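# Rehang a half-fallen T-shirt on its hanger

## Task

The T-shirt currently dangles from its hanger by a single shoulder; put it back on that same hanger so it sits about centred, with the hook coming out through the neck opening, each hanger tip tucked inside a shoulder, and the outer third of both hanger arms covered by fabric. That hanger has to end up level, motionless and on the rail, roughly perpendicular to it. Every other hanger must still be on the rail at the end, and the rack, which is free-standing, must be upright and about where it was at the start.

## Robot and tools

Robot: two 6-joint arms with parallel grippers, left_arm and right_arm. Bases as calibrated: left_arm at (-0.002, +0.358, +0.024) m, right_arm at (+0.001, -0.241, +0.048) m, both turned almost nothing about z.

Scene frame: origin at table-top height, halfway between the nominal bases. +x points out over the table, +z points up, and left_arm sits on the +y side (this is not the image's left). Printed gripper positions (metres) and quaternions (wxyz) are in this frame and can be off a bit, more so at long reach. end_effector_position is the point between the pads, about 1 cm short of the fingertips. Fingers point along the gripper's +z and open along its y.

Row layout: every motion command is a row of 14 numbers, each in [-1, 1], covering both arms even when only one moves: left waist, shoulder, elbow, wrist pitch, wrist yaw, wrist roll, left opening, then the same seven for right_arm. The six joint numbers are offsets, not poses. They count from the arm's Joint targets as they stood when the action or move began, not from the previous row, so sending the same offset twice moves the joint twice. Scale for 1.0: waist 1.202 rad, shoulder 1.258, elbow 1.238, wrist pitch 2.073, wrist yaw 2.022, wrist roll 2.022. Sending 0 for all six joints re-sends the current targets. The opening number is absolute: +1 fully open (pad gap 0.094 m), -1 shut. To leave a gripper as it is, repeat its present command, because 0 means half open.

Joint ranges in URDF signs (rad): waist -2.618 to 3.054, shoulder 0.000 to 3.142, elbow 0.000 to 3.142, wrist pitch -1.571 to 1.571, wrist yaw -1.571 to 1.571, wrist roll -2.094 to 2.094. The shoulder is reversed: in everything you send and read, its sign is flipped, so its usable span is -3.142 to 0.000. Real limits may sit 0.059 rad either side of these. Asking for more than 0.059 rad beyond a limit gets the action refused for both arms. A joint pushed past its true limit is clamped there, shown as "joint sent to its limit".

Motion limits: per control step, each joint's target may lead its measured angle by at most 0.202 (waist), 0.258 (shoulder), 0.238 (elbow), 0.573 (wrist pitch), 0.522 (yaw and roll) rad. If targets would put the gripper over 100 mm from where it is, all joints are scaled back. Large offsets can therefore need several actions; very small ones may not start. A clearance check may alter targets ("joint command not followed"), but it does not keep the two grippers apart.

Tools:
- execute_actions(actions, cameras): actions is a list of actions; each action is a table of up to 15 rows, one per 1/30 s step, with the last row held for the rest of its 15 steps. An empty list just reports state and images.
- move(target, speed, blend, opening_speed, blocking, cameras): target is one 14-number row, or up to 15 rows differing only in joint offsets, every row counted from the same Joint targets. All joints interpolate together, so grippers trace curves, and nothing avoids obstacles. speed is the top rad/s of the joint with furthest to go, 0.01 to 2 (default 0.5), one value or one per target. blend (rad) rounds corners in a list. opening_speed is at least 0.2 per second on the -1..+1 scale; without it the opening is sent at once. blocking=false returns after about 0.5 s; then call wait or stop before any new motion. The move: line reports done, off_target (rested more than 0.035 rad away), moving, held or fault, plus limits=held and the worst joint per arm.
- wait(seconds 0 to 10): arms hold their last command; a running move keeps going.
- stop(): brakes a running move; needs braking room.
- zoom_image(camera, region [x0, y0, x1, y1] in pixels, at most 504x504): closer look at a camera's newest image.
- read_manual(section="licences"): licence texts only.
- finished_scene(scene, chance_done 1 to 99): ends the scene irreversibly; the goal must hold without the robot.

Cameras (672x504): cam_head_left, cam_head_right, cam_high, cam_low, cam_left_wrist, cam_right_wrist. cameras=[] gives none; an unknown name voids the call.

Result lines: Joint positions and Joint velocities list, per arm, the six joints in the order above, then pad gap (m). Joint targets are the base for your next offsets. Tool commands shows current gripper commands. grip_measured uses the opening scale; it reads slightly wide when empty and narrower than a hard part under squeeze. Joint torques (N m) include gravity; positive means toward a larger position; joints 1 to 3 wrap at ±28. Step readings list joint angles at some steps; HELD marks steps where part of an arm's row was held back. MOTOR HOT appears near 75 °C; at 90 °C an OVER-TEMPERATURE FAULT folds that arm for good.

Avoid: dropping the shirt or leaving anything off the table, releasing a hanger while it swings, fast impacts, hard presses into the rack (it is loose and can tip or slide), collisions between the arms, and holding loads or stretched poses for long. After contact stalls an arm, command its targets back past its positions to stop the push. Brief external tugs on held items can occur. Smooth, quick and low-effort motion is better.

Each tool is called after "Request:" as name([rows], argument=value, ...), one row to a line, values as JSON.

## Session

Request:
execute_actions(actions=[])

Scene clock: 0.00 s.
left_arm: end_effector_position=(+0.3798, +0.3566, +0.4303) grip_measured=+1.000 end_effector_quat_wxyz=(+0.705, +0.002, +0.709, -0.004) | right_arm: end_effector_position=(+0.3824, -0.2357, +0.4538) grip_measured=+1.000 end_effector_quat_wxyz=(+0.705, -0.004, +0.709, +0.002)
Joint names: [waist, shoulder, elbow, wrist pitch, wrist yaw, wrist roll]
Joint positions: left_arm=[0 -1.047 1.047 -0.006 0.004 -0.003 0.094] | right_arm=[0 -1.047 1.047 -0.005 0.005 -0.003 0.094]
Joint velocities: left_arm=[-0.012 -0.002 -0.012 0.007 -0.022 0.081 0] | right_arm=[0.007 -0.012 -0.022 -0.022 -0.007 0.022 0]
Joint torques (N m): no reading
Motor temperatures (°C): left_arm=[29 33 34 34 28 25 27] | right_arm=[26 31 30 32 28 29 28]
Heat: left arm: 34 °C; right arm: 32 °C.
Joint targets: left_arm=[0.000 -1.042 1.051 -0.011 0.000 0.001] | right_arm=[0.000 -1.038 1.062 0.008 0.000 0.001]
Tool commands: left_gripper/opening=+1.0 right_gripper/opening=+1.0

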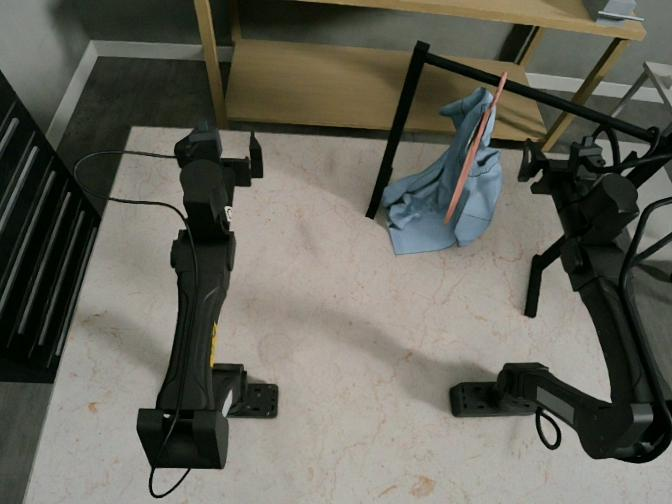

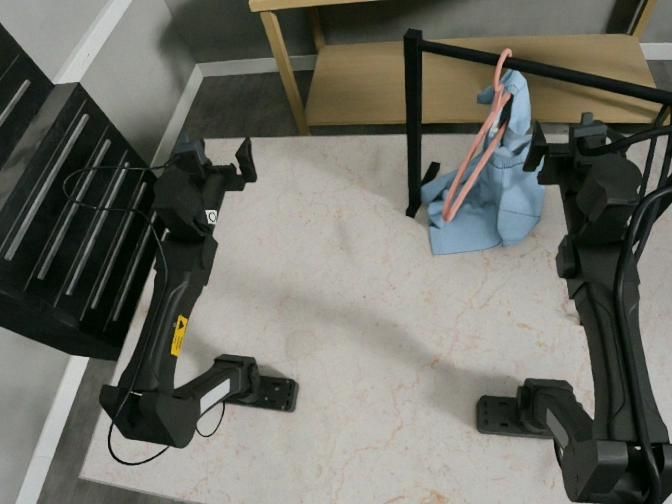

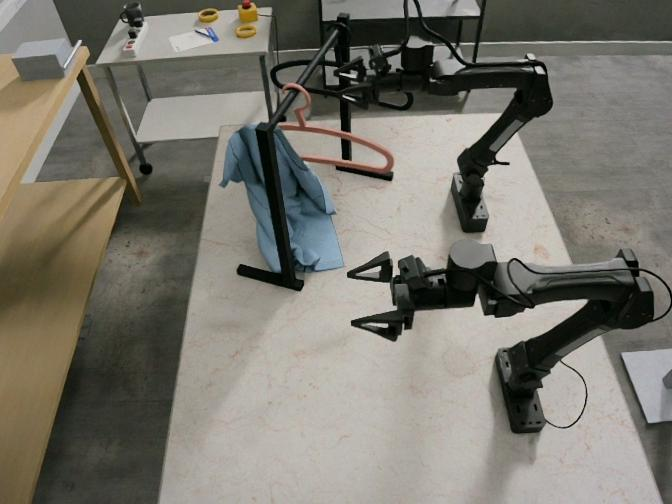

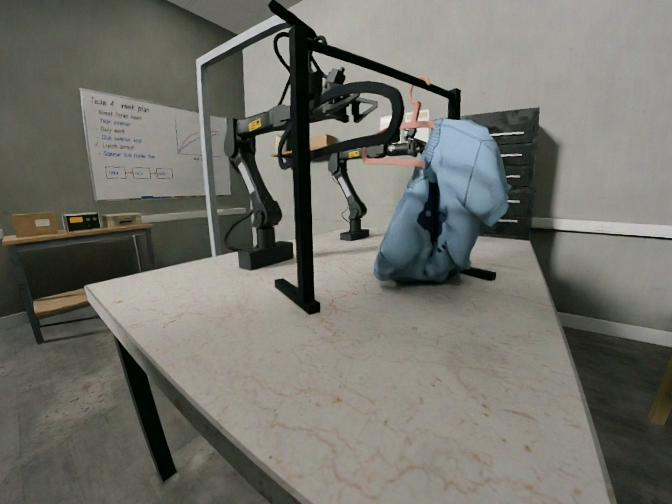

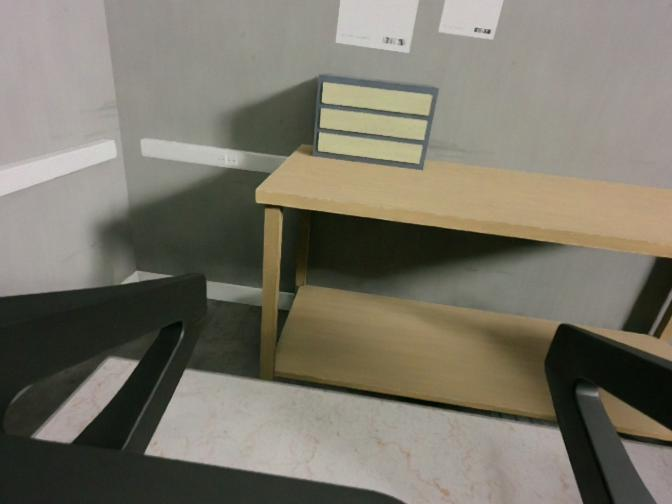

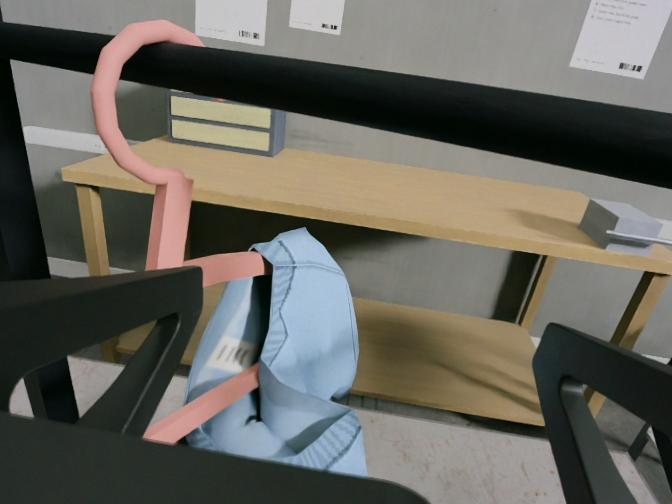

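Request:
zoom_image(camera="cam_high", region=[190, 70, 430, 290])

Request:
zoom_image(camera="cam_head_right", region=[380, 20, 640, 280])

Request:
zoom_image(camera="cam_low", region=[330, 60, 540, 300])

Request:
zoom_image(camera="cam_head_left", region=[340, 30, 600, 290])

Scaled by 2.100 from the camera's 672x504 image, which has a finer 960x720 frame.

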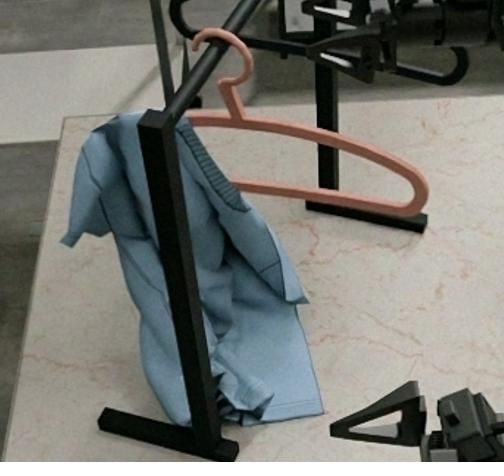

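Scaled by 1.938 from the camera's 672x504 image, which has a finer 960x720 frame.

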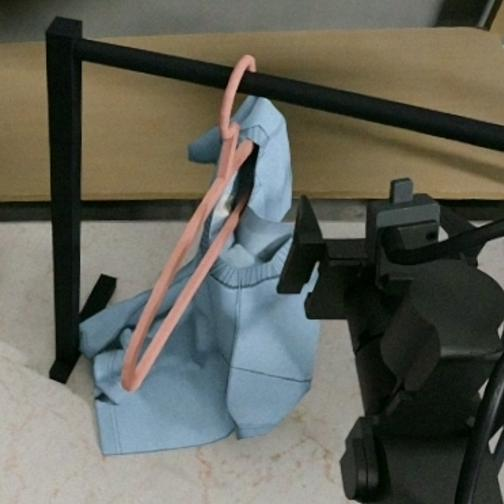

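Scaled by 2.100 from the camera's 672x504 image, which has a finer 960x720 frame.

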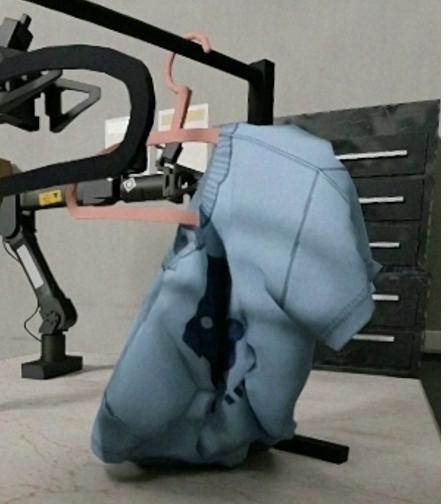

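Scaled by 1.938 from the camera's 672x504 image, which has a finer 960x720 frame.

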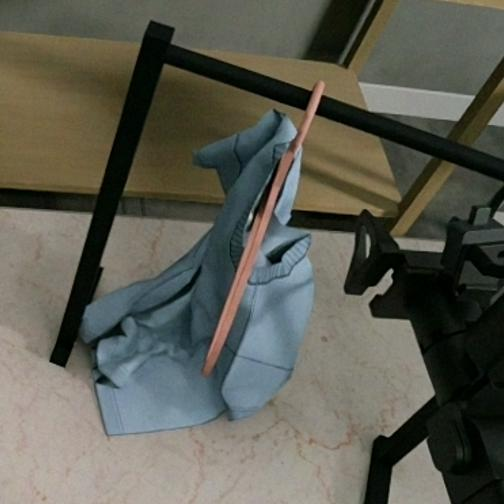

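Request:
move(target=[0,0,0,0,0,0,1,-0.272,-0.218,0.098,0.04,-0.51,0,0.6], speed=0.4, cameras=["cam_right_wrist","cam_head_left","cam_high"])

Scene clock: 5.10 s.
left_arm: end_effector_position=(+0.3798, +0.3566, +0.4303) grip_measured=+1.000 end_effector_quat_wxyz=(+0.705, +0.002, +0.709, -0.004) | right_arm: end_effector_position=(+0.3955, -0.2067, +0.4205) grip_measured=+0.602 end_effector_quat_wxyz=(+0.630, -0.220, +0.694, +0.269)
Joint names: [waist, shoulder, elbow, wrist pitch, wrist yaw, wrist roll]
Joint positions: left_arm=[0 -1.047 1.047 -0.006 0.004 -0.003 0.094] | right_arm=[-0.322 -1.306 1.138 0.051 -1.016 -0.003 0.075]
Joint velocities: left_arm=[-0.012 0.002 -0.002 0.037 -0.022 0.051 0] | right_arm=[-0.002 -0.007 0.002 0.037 -0.037 0.066 0.001]
Joint torques (N m): left_arm=[-0.1 2.56 9.39 1.85 -0.01 0.05] | right_arm=[-0.35 3.96 9.89 1.43 -0.13 -0.03]
Motor temperatures (°C): left_arm=[29 33 34 35 28 25 27] | right_arm=[26 31 31 34 29 29 28]
Heat: left arm: 35 °C; right arm: 34 °C.
Joint targets: left_arm=[0.000 -1.042 1.051 -0.011 0.000 0.001] | right_arm=[-0.327 -1.312 1.183 0.091 -1.031 0.001]
move: off_target (right_arm); right_arm: the elbow is farthest, 0.045 rad from its target
Images, in order (width x height): cam_head_left 672x504, cam_high 672x504, cam_right_wrist 672x504.

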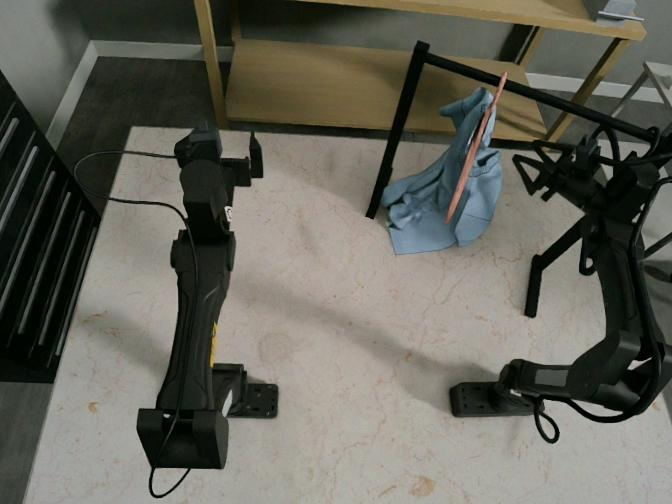

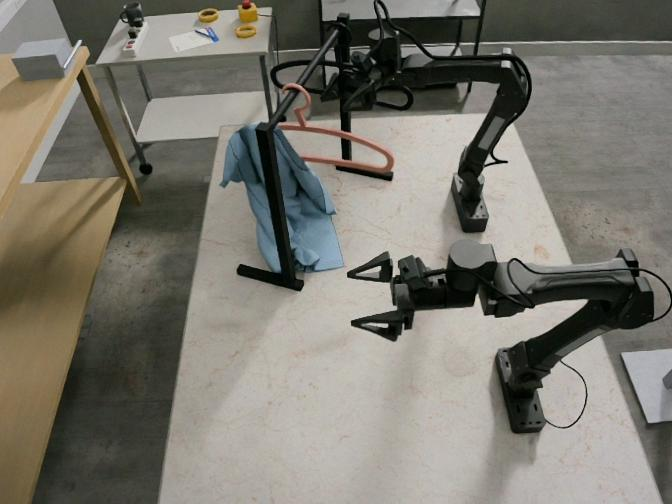

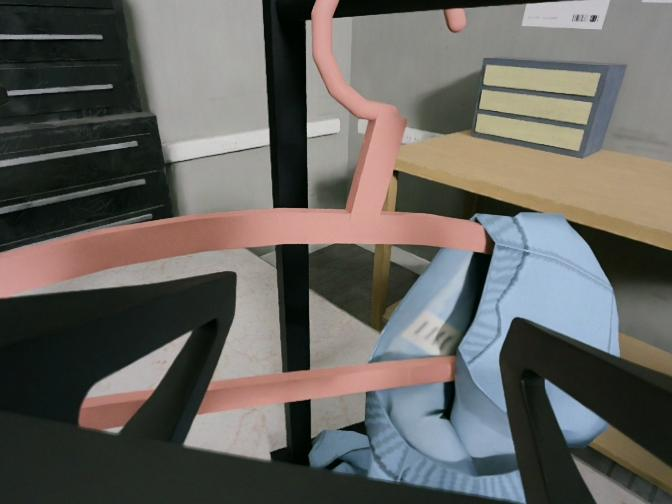

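Request:
move([
  [0,0,0,0,0,0,1,0.117,-0.10,0.095,0.012,0.069,0,0.6],
  [0,0,0,0,0,0,1,0.234,-0.201,0.18,0.024,0.138,0,0.6],
], speed=0.2, blend=0.1, cameras=["cam_right_wrist","cam_head_left","cam_high"])

Request:
zoom_image(camera="cam_head_left", region=[420, 30, 600, 190])

Scene clock: 8.03 s.
left_arm: end_effector_position=(+0.3798, +0.3566, +0.4303) grip_measured=+1.000 end_effector_quat_wxyz=(+0.705, +0.002, +0.709, -0.004) | right_arm: end_effector_position=(+0.4720, -0.1340, +0.4248) grip_measured=+0.602 end_effector_quat_wxyz=(+0.631, -0.235, +0.691, +0.262)
Joint names: [waist, shoulder, elbow, wrist pitch, wrist yaw, wrist roll]
Joint positions: left_arm=[0 -1.047 1.047 -0.006 0.004 -0.003 0.094] | right_arm=[-0.048 -1.555 1.363 0.102 -0.754 0.003 0.075]
Joint velocities: left_arm=[-0.007 -0.002 0.007 -0.037 -0.022 -0.081 0] | right_arm=[-0.017 0.002 -0.012 -0.066 -0.007 -0.081 -0.001]
Joint torques (N m): left_arm=[-0.03 2.8 9.35 1.86 -0.03 0.02] | right_arm=[0.16 6.22 9.87 1.53 0.06 -0.03]
Motor temperatures (°C): left_arm=[29 33 34 36 28 25 27] | right_arm=[26 31 31 34 29 29 28]
Heat: left arm: 36 °C; right arm: 34 °C.
Joint targets: left_arm=[0.000 -1.042 1.051 -0.011 0.000 0.001] | right_arm=[-0.046 -1.565 1.406 0.141 -0.752 0.001]
move: off_target (right_arm); blend cut to 0.0703 rad at target 1; right_arm: the elbow is farthest, 0.043 rad from its target
Images, in order (width x height): cam_head_left 672x504, cam_high 672x504, cam_right_wrist 672x504.

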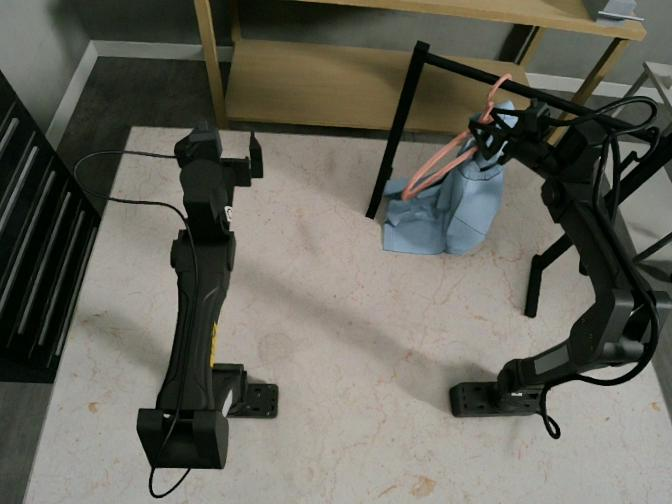

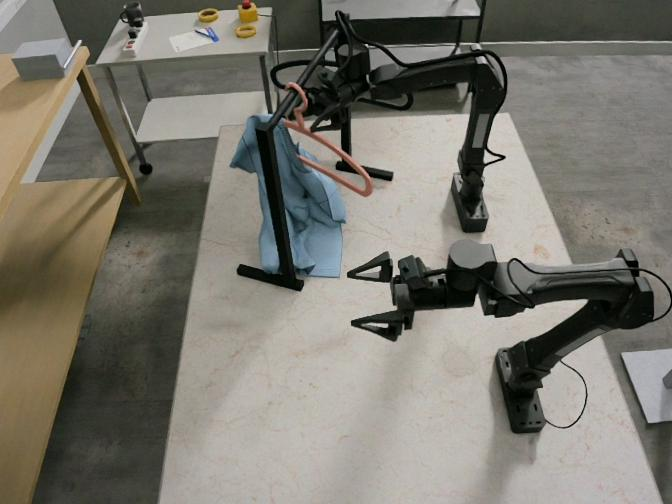

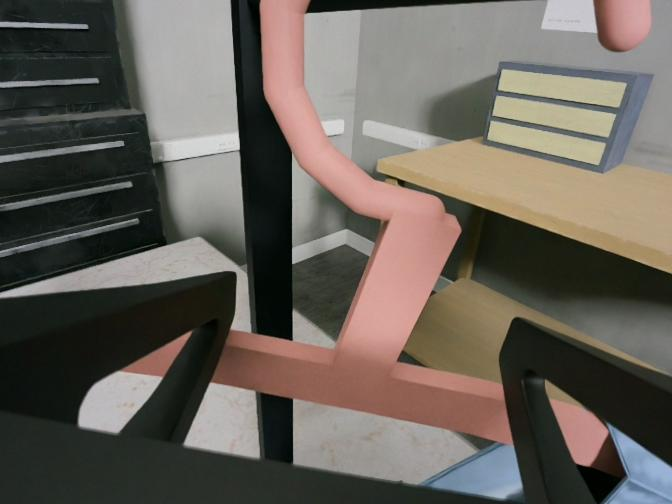

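Scaled by 2.800 from the camera's 672x504 image, which has a finer 960x720 frame.

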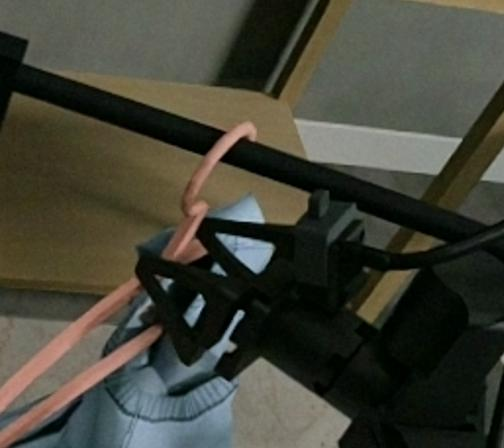

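Request:
move([
  [0,0,0,0,0,0,1,-0.117,0.10,-0.085,-0.012,-0.069,0,0.6],
  [0,0,0,0,0,0,1,-0.117,0.09,-0.03,-0.034,-0.069,0,0.6],
], speed=0.15, cameras=["cam_right_wrist","cam_head_left"])

Scene clock: 10.07 s.
left_arm: end_effector_position=(+0.3798, +0.3566, +0.4303) grip_measured=+1.000 end_effector_quat_wxyz=(+0.705, +0.002, +0.709, -0.004) | right_arm: end_effector_position=(+0.4477, -0.1769, +0.4391) grip_measured=+0.602 end_effector_quat_wxyz=(+0.644, -0.236, +0.682, +0.256)
Joint names: [waist, shoulder, elbow, wrist pitch, wrist yaw, wrist roll]
Joint positions: left_arm=[0 -1.047 1.047 -0.006 0.004 -0.003 0.094] | right_arm=[-0.183 -1.475 1.319 0.093 -0.88 -0.003 0.075]
Joint velocities: left_arm=[-0.002 -0.002 -0.002 -0.007 0.022 0.037 0] | right_arm=[-0.002 0.002 0.017 -0.022 -0.007 0.022 -0.002]
Joint torques (N m): left_arm=[0.05 2.5 9.36 1.89 -0.02 0.01] | right_arm=[-0.28 8.24 10.3 0.94 -0.1 -0.03]
Motor temperatures (°C): left_arm=[29 33 34 36 28 25 27] | right_arm=[26 31 31 35 29 29 28]
Heat: left arm: 36 °C; right arm: 35 °C.
Joint targets: left_arm=[0.000 -1.042 1.051 -0.011 0.000 0.001] | right_arm=[-0.186 -1.452 1.369 0.070 -0.892 0.001]
move: off_target (right_arm); right_arm: the elbow is farthest, 0.050 rad from its target
Images, in order (width x height): cam_head_left 672x504, cam_right_wrist 672x504.

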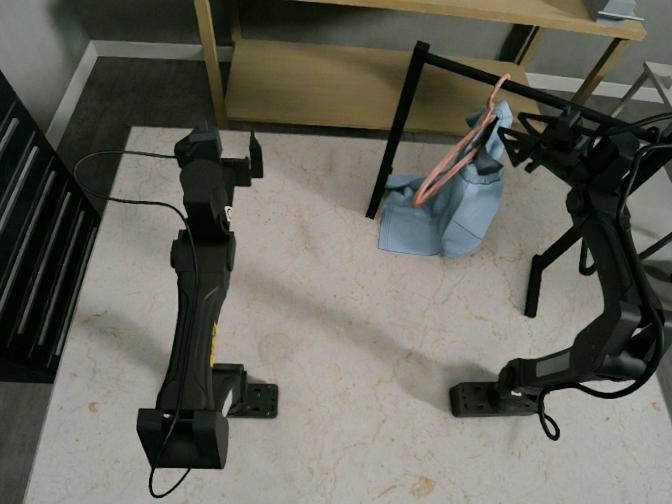

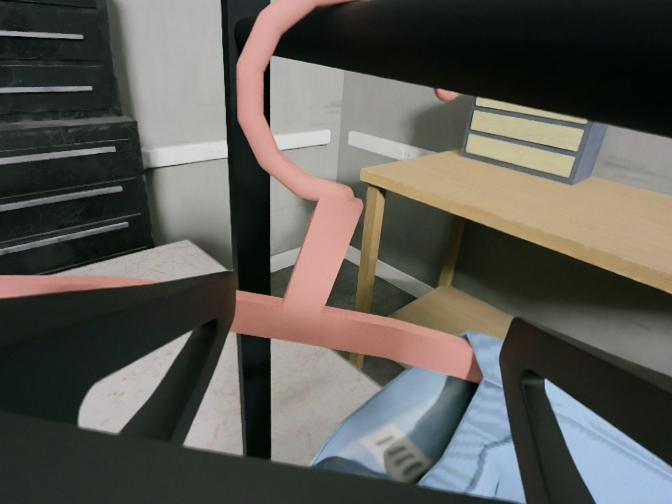

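Request:
move(target=[0,0,0,0,0,0,1,0.117,-0.091,0.066,0.034,0.069,0,0.6], speed=0.12, cameras=["cam_right_wrist","cam_head_left"])

Scene clock: 12.20 s.
left_arm: end_effector_position=(+0.3798, +0.3566, +0.4303) grip_measured=+1.000 end_effector_quat_wxyz=(+0.705, +0.002, +0.709, -0.004) | right_arm: end_effector_position=(+0.4728, -0.1351, +0.4419) grip_measured=+0.602 end_effector_quat_wxyz=(+0.645, -0.242, +0.679, +0.254)
Joint names: [waist, shoulder, elbow, wrist pitch, wrist yaw, wrist roll]
Joint positions: left_arm=[0 -1.047 1.047 -0.006 0.004 -0.003 0.094] | right_arm=[-0.05 -1.557 1.405 0.097 -0.754 -0.003 0.075]
Joint velocities: left_arm=[-0.002 -0.002 -0.002 -0.051 -0.022 -0.081 0] | right_arm=[-0.002 0.012 -0.012 0.051 -0.037 0.022 0.001]
Joint torques (N m): left_arm=[0.02 2.67 9.4 1.83 0.02 0.04] | right_arm=[0.32 6.3 9.99 1.53 0.06 -0.03]
Motor temperatures (°C): left_arm=[29 33 34 37 28 25 27] | right_arm=[26 31 31 35 29 29 28]
Heat: left arm: 37 °C; right arm: 35 °C.
Joint targets: left_arm=[0.000 -1.042 1.051 -0.011 0.000 0.001] | right_arm=[-0.046 -1.566 1.451 0.141 -0.752 0.001]
move: off_target (right_arm); right_arm: the elbow is farthest, 0.045 rad from its target
Images, in order (width x height): cam_head_left 672x504, cam_right_wrist 672x504.

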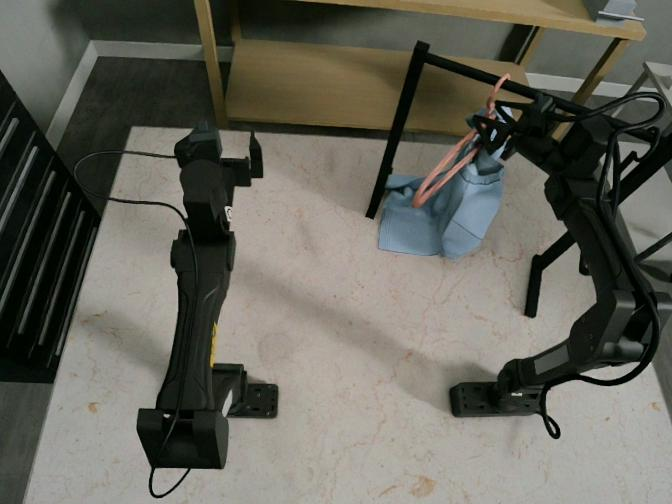

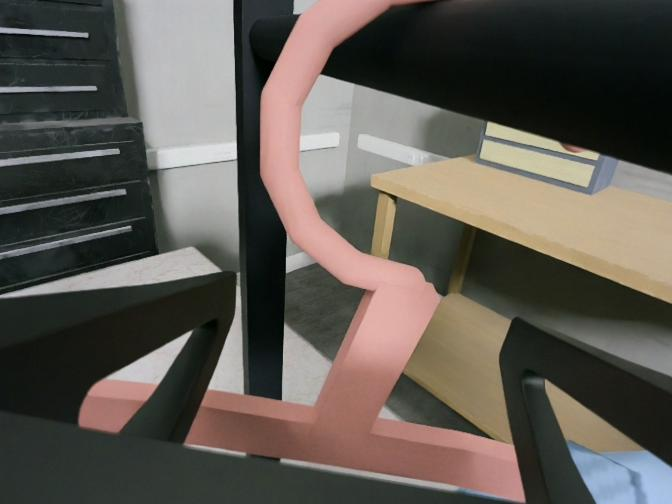

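Request:
move(target=[0,0,0,0,0,0,1,0,0,0,0,0,0,-1], opening_speed=0.5, cameras=["cam_head_left","cam_head_right","cam_right_wrist"])

Scene clock: 16.50 s.
left_arm: end_effector_position=(+0.3798, +0.3566, +0.4303) grip_measured=+1.000 end_effector_quat_wxyz=(+0.705, +0.002, +0.709, -0.004) | right_arm: end_effector_position=(+0.4744, -0.1373, +0.4422) grip_measured=-0.702 end_effector_quat_wxyz=(+0.646, -0.235, +0.681, +0.252)
Joint names: [waist, shoulder, elbow, wrist pitch, wrist yaw, wrist roll]
Joint positions: left_arm=[0 -1.047 1.047 -0.006 0.004 -0.003 0.094] | right_arm=[-0.051 -1.557 1.405 0.099 -0.742 0.005 0.014]
Joint velocities: left_arm=[-0.007 0.012 -0.007 -0.007 -0.051 0.081 0] | right_arm=[-0.002 0.012 0.012 -0.022 -0.037 0.037 -0.001]
Joint torques (N m): left_arm=[0.09 2.61 9.4 1.88 0 0.02] | right_arm=[0.42 6.28 10.02 1.56 -0.06 -0.04]
Motor temperatures (°C): left_arm=[29 33 34 38 28 25 27] | right_arm=[26 31 32 35 29 29 28]
Heat: left arm: 38 °C; right arm: 35 °C.
Joint targets: left_arm=[0.000 -1.042 1.051 -0.011 0.000 0.001] | right_arm=[-0.046 -1.566 1.451 0.141 -0.752 0.001]
move: off_target (right_arm); right_arm: the elbow is farthest, 0.046 rad from its target
Images, in order (width x height): cam_head_left 672x504, cam_head_right 672x504, cam_right_wrist 672x504.

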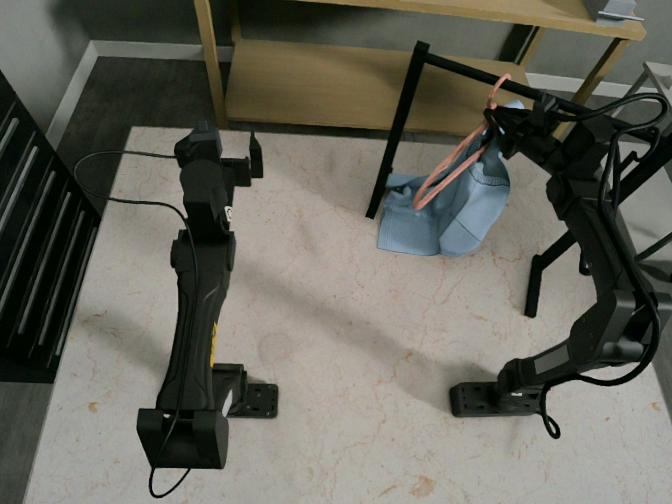

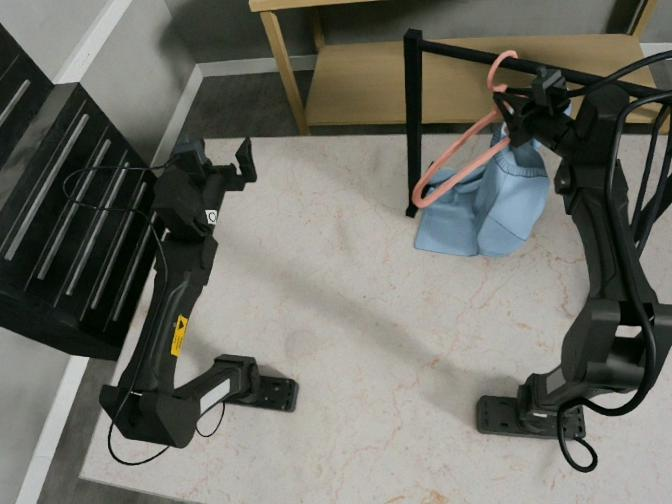

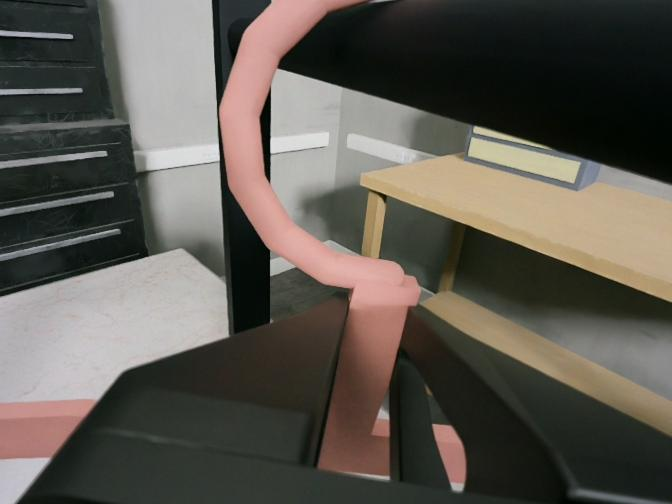

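Request:
zoom_image(camera="cam_head_right", region=[380, 40, 600, 270])

Request:
zoom_image(camera="cam_head_left", region=[350, 60, 570, 280])

Scaled by 2.191 from the camera's 672x504 image, which has a finer 960x720 frame.

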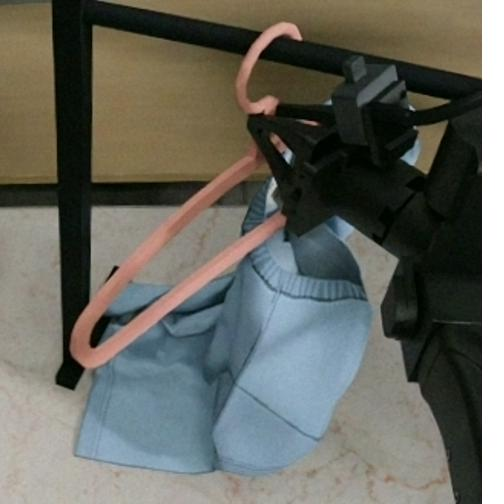

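Scaled by 2.291 from the camera's 672x504 image, which has a finer 960x720 frame.

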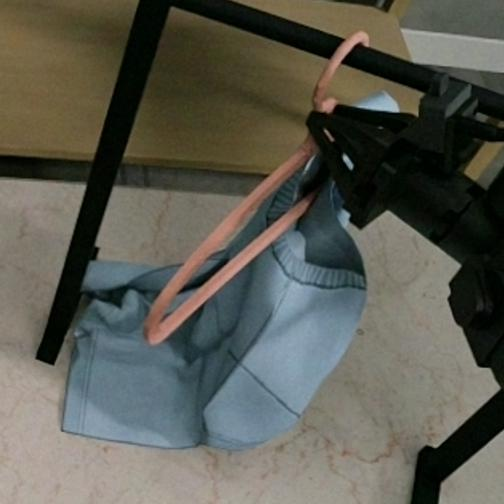

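Request:
move(target=[-0.727,-0.176,-0.298,0.266,0,0,1,0,0,0,0,0,0,-1], speed=0.5)

Scene clock: 20.07 s.
left_arm: end_effector_position=(+0.2711, +0.0306, +0.3069) grip_measured=+1.000 end_effector_quat_wxyz=(+0.626, +0.306, +0.654, -0.295) | right_arm: end_effector_position=(+0.4744, -0.1373, +0.4422) grip_measured=-0.702 end_effector_quat_wxyz=(+0.646, -0.235, +0.681, +0.252)
Joint names: [waist, shoulder, elbow, wrist pitch, wrist yaw, wrist roll]
Joint positions: left_arm=[-0.875 -1.252 0.705 0.504 0 -0.003 0.094] | right_arm=[-0.051 -1.557 1.405 0.099 -0.742 0.005 0.014]
Joint velocities: left_arm=[0.007 0.007 -0.017 -0.081 0.022 -0.037 0] | right_arm=[0.007 0.012 0.002 0.051 0.037 0.007 -0.001]
Joint torques (N m): left_arm=[0.09 3.26 7.05 2.23 -0.02 0.02] | right_arm=[0.43 6.31 9.99 1.56 -0.07 -0.04]
Motor temperatures (°C): left_arm=[29 33 34 38 28 25 27] | right_arm=[26 32 33 36 29 29 28]
Heat: left arm: 38 °C; right arm: 36 °C.
Joint targets: left_arm=[-0.874 -1.263 0.682 0.540 0.000 0.001] | right_arm=[-0.046 -1.566 1.451 0.141 -0.752 0.001]
move: off_target (left_arm, right_arm); left_arm: the wrist pitch is farthest, 0.037 rad from its target; right_arm: the elbow is farthest, 0.046 rad from its target

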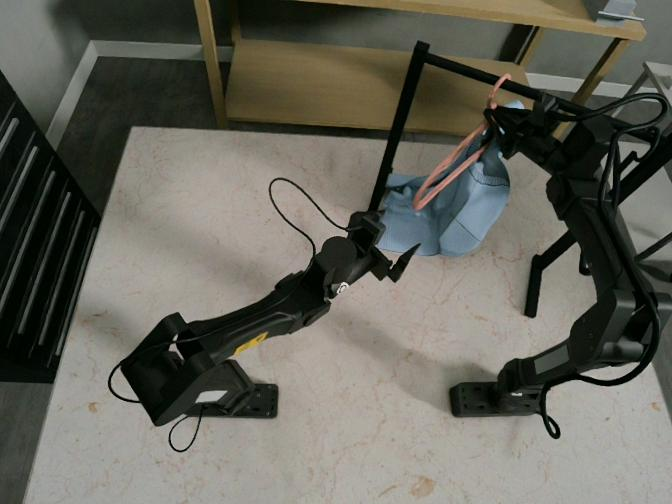

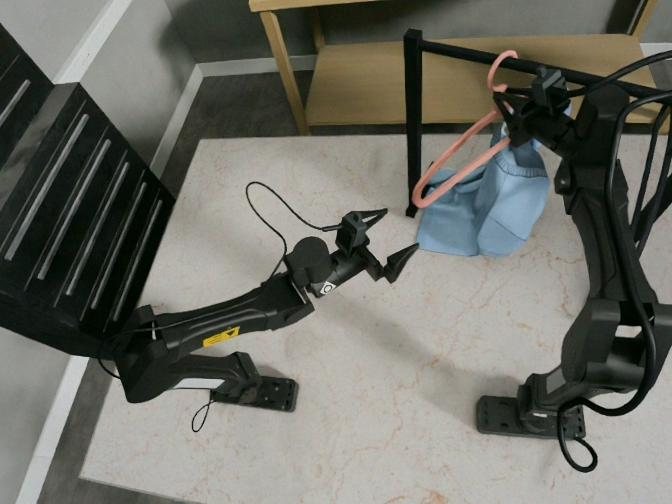

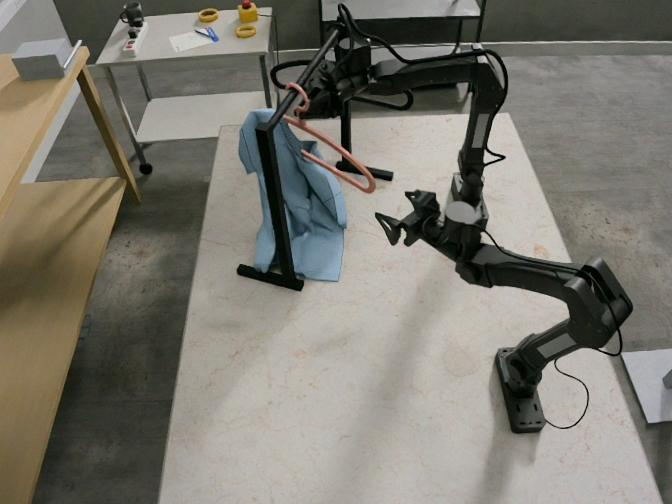

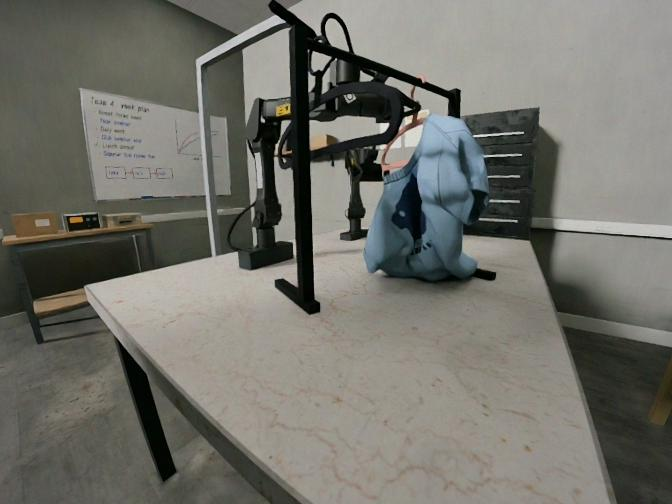

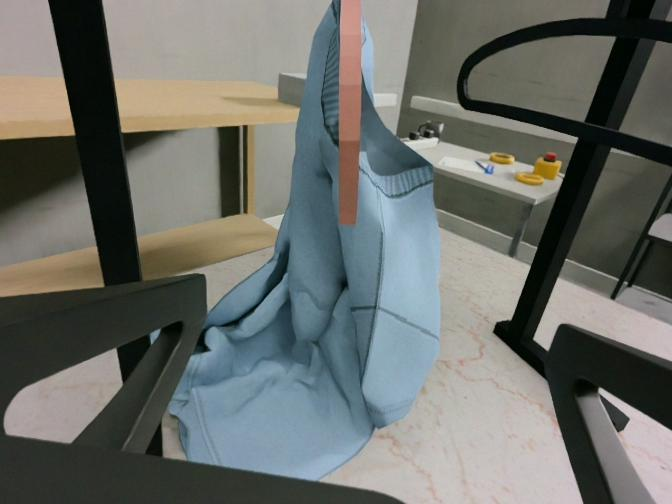

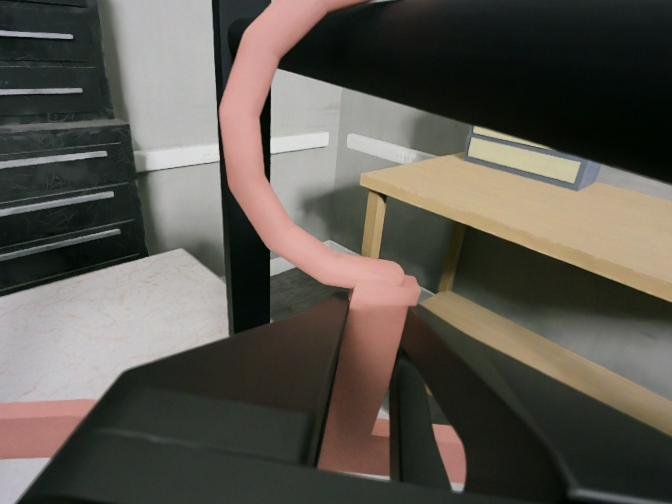

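Request:
move([
  [-0.389,0,0,0,-0.656,0,1,0,0,0,0,0,0,-1],
  [-0.389,-0.797,0.948,-0.082,-0.656,0,1,0,0,0,0,0,0,-1],
], blend=0.1, speed=0.5, cameras=["cam_head_left","cam_head_right","cam_left_wrist"])

Scene clock: 27.67 s.
left_arm: end_effector_position=(+0.2924, -0.1343, +0.3093) grip_measured=+1.000 end_effector_quat_wxyz=(+0.707, +0.007, +0.707, -0.010) | right_arm: end_effector_position=(+0.4744, -0.1373, +0.4422) grip_measured=-0.702 end_effector_quat_wxyz=(+0.646, -0.235, +0.681, +0.252)
Joint names: [waist, shoulder, elbow, wrist pitch, wrist yaw, wrist roll]
Joint positions: left_arm=[-1.336 -2.233 1.824 0.41 -1.315 -0.003 0.094] | right_arm=[-0.051 -1.557 1.405 0.099 -0.742 0.005 0.014]
Joint velocities: left_arm=[-0.002 0.012 -0.022 -0.022 -0.022 -0.007 0] | right_arm=[-0.007 -0.012 0.012 0.037 0.007 0.037 -0.001]
Joint torques (N m): left_arm=[-0.29 9.8 11.74 1.09 -0.12 -0.01] | right_arm=[0.43 6.28 10.03 1.55 -0.06 -0.03]
Motor temperatures (°C): left_arm=[29 34 35 39 28 25 27] | right_arm=[26 32 33 36 28 29 29]
Heat: left arm: 39 °C; right arm: 36 °C.
Joint targets: left_arm=[-1.341 -2.266 1.855 0.370 -1.326 0.001] | right_arm=[-0.046 -1.566 1.451 0.141 -0.752 0.001]
move: off_target (left_arm, right_arm); left_arm: the wrist pitch is farthest, 0.040 rad from its target; right_arm: the elbow is farthest, 0.046 rad from its target
Images, in order (width x height): cam_head_left 672x504, cam_head_right 672x504, cam_left_wrist 672x504.

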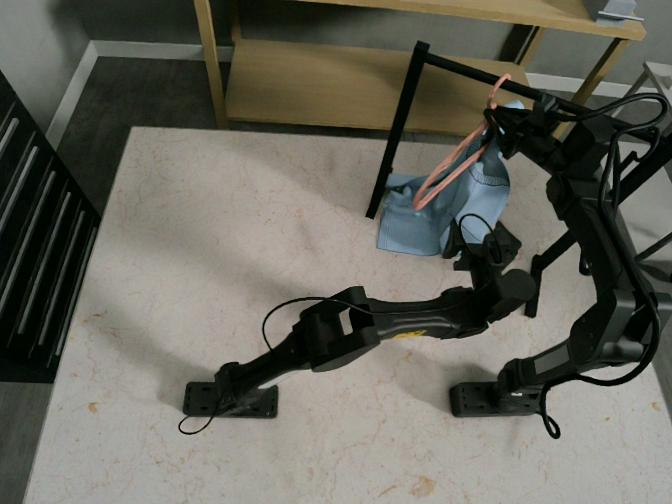

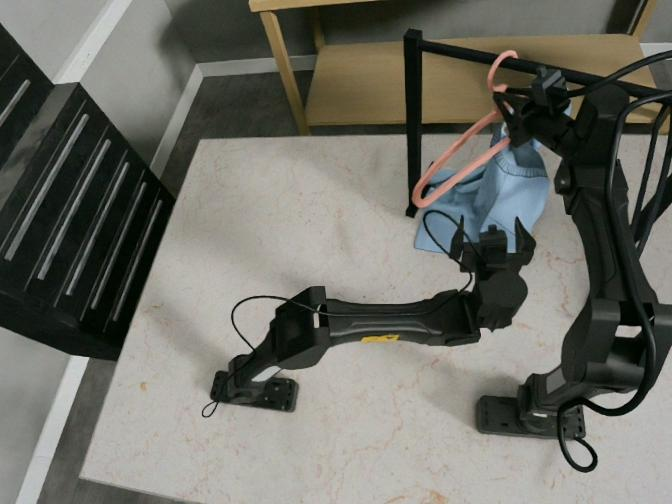

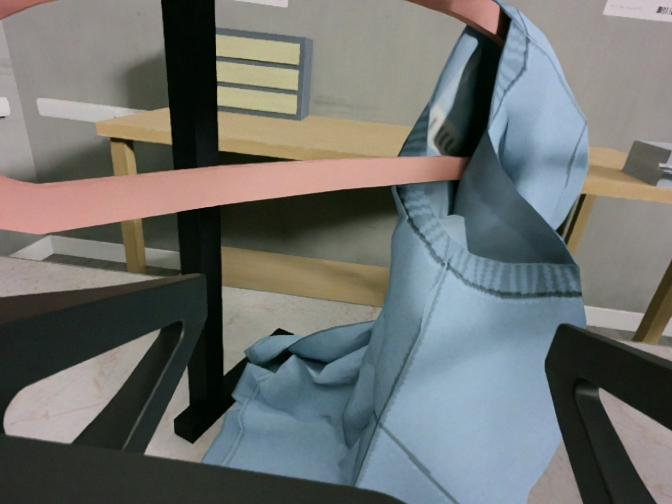

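Request:
move(target=[0.099,-0.206,0.299,-0.052,0.058,0,1,0,0,0,0,0,0,-1], speed=0.3, cameras=["cam_head_left","cam_head_right","cam_left_wrist"])

Scene clock: 30.60 s.
left_arm: end_effector_position=(+0.3633, -0.1614, +0.2927) grip_measured=+1.000 end_effector_quat_wxyz=(+0.708, -0.003, +0.706, -0.006) | right_arm: end_effector_position=(+0.4744, -0.1373, +0.4422) grip_measured=-0.702 end_effector_quat_wxyz=(+0.646, -0.235, +0.681, +0.252)
Joint names: [waist, shoulder, elbow, wrist pitch, wrist yaw, wrist roll]
Joint positions: left_arm=[-1.223 -2.484 2.191 0.304 -1.223 -0.003 0.094] | right_arm=[-0.051 -1.557 1.405 0.099 -0.742 0.005 0.014]
Joint velocities: left_arm=[0.007 -0.002 -0.002 0.007 0.007 -0.066 0] | right_arm=[-0.002 0.017 -0.002 -0.022 -0.007 0.007 -0.002]
Joint torques (N m): left_arm=[0.23 10.86 11.96 1.05 0.08 0.01] | right_arm=[0.42 6.31 9.99 1.55 -0.07 -0.03]
Motor temperatures (°C): left_arm=[29 34 35 38 28 25 27] | right_arm=[26 32 34 36 28 29 29]
Heat: left arm: 38 °C; right arm: 36 °C.
Joint targets: left_arm=[-1.222 -2.525 2.226 0.262 -1.209 0.001] | right_arm=[-0.046 -1.566 1.451 0.141 -0.752 0.001]
move: off_target (left_arm, right_arm); left_arm: the wrist pitch is farthest, 0.042 rad from its target; right_arm: the elbow is farthest, 0.046 rad from its target
Images, in order (width x height): cam_head_left 672x504, cam_head_right 672x504, cam_left_wrist 672x504.

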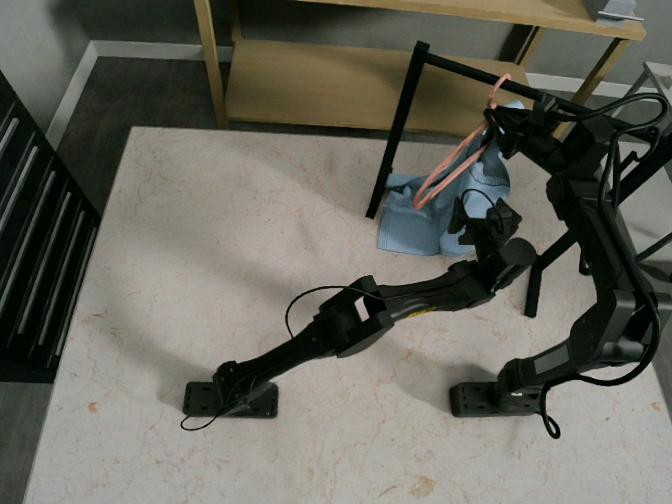

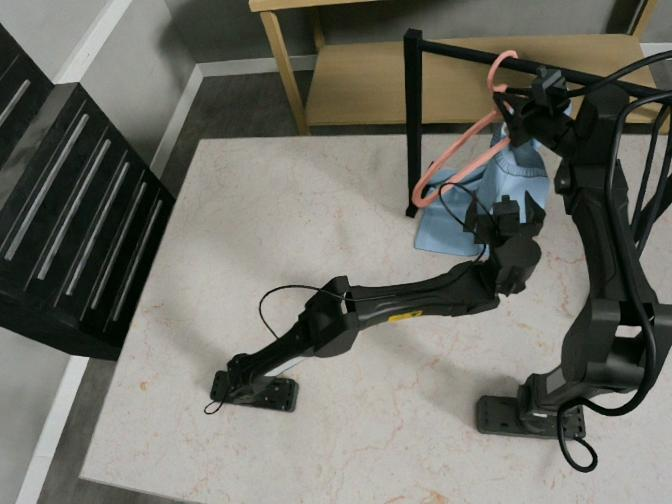

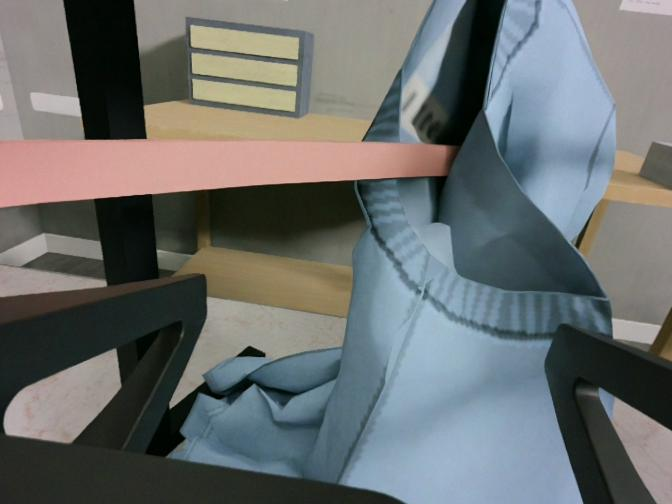

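Request:
move(target=[0.1215,-0.044,0.052,-0.006,0.196,0,1,0,0,0,0,0,0,-1], speed=0.2, cameras=["cam_head_left","cam_left_wrist","cam_right_wrist"])

Scene clock: 33.97 s.
left_arm: end_effector_position=(+0.4337, -0.1811, +0.2861) grip_measured=+1.000 end_effector_quat_wxyz=(+0.704, +0.085, +0.699, -0.095) | right_arm: end_effector_position=(+0.4744, -0.1373, +0.4422) grip_measured=-0.702 end_effector_quat_wxyz=(+0.646, -0.235, +0.681, +0.252)
Joint names: [waist, shoulder, elbow, wrist pitch, wrist yaw, wrist roll]
Joint positions: left_arm=[-1.079 -2.536 2.257 0.293 -0.827 -0.003 0.094] | right_arm=[-0.051 -1.557 1.405 0.099 -0.742 0.005 0.014]
Joint velocities: left_arm=[-0.027 -0.007 -0.002 -0.022 0.022 -0.022 0] | right_arm=[-0.017 0.017 0.007 -0.007 0.007 -0.037 0.001]
Joint torques (N m): left_arm=[0.13 11.06 12.34 1.29 0.08 0.05] | right_arm=[0.42 6.28 9.99 1.55 -0.07 -0.04]
Motor temperatures (°C): left_arm=[29 35 35 38 28 25 27] | right_arm=[26 32 34 37 28 29 29]
Heat: left arm: 38 °C; right arm: 37 °C.
Joint targets: left_arm=[-1.076 -2.580 2.290 0.250 -0.813 0.001] | right_arm=[-0.046 -1.566 1.451 0.141 -0.752 0.001]
move: off_target (left_arm, right_arm); left_arm: the shoulder is farthest, 0.044 rad from its target; right_arm: the elbow is farthest, 0.046 rad from its target
Images, in order (width x height): cam_head_left 672x504, cam_left_wrist 672x504, cam_right_wrist 672x504.

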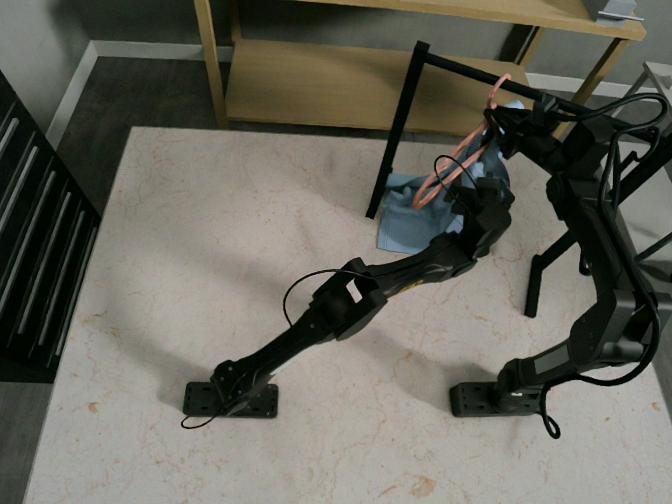

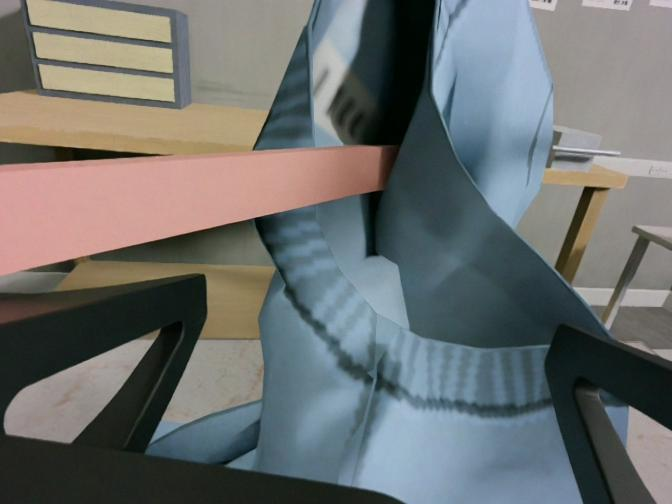

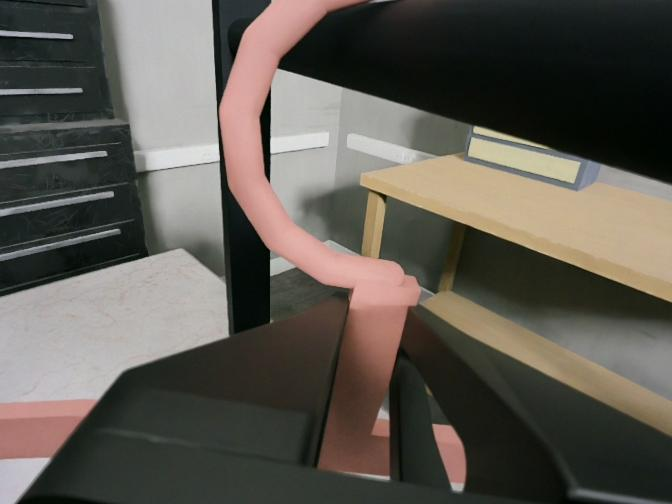

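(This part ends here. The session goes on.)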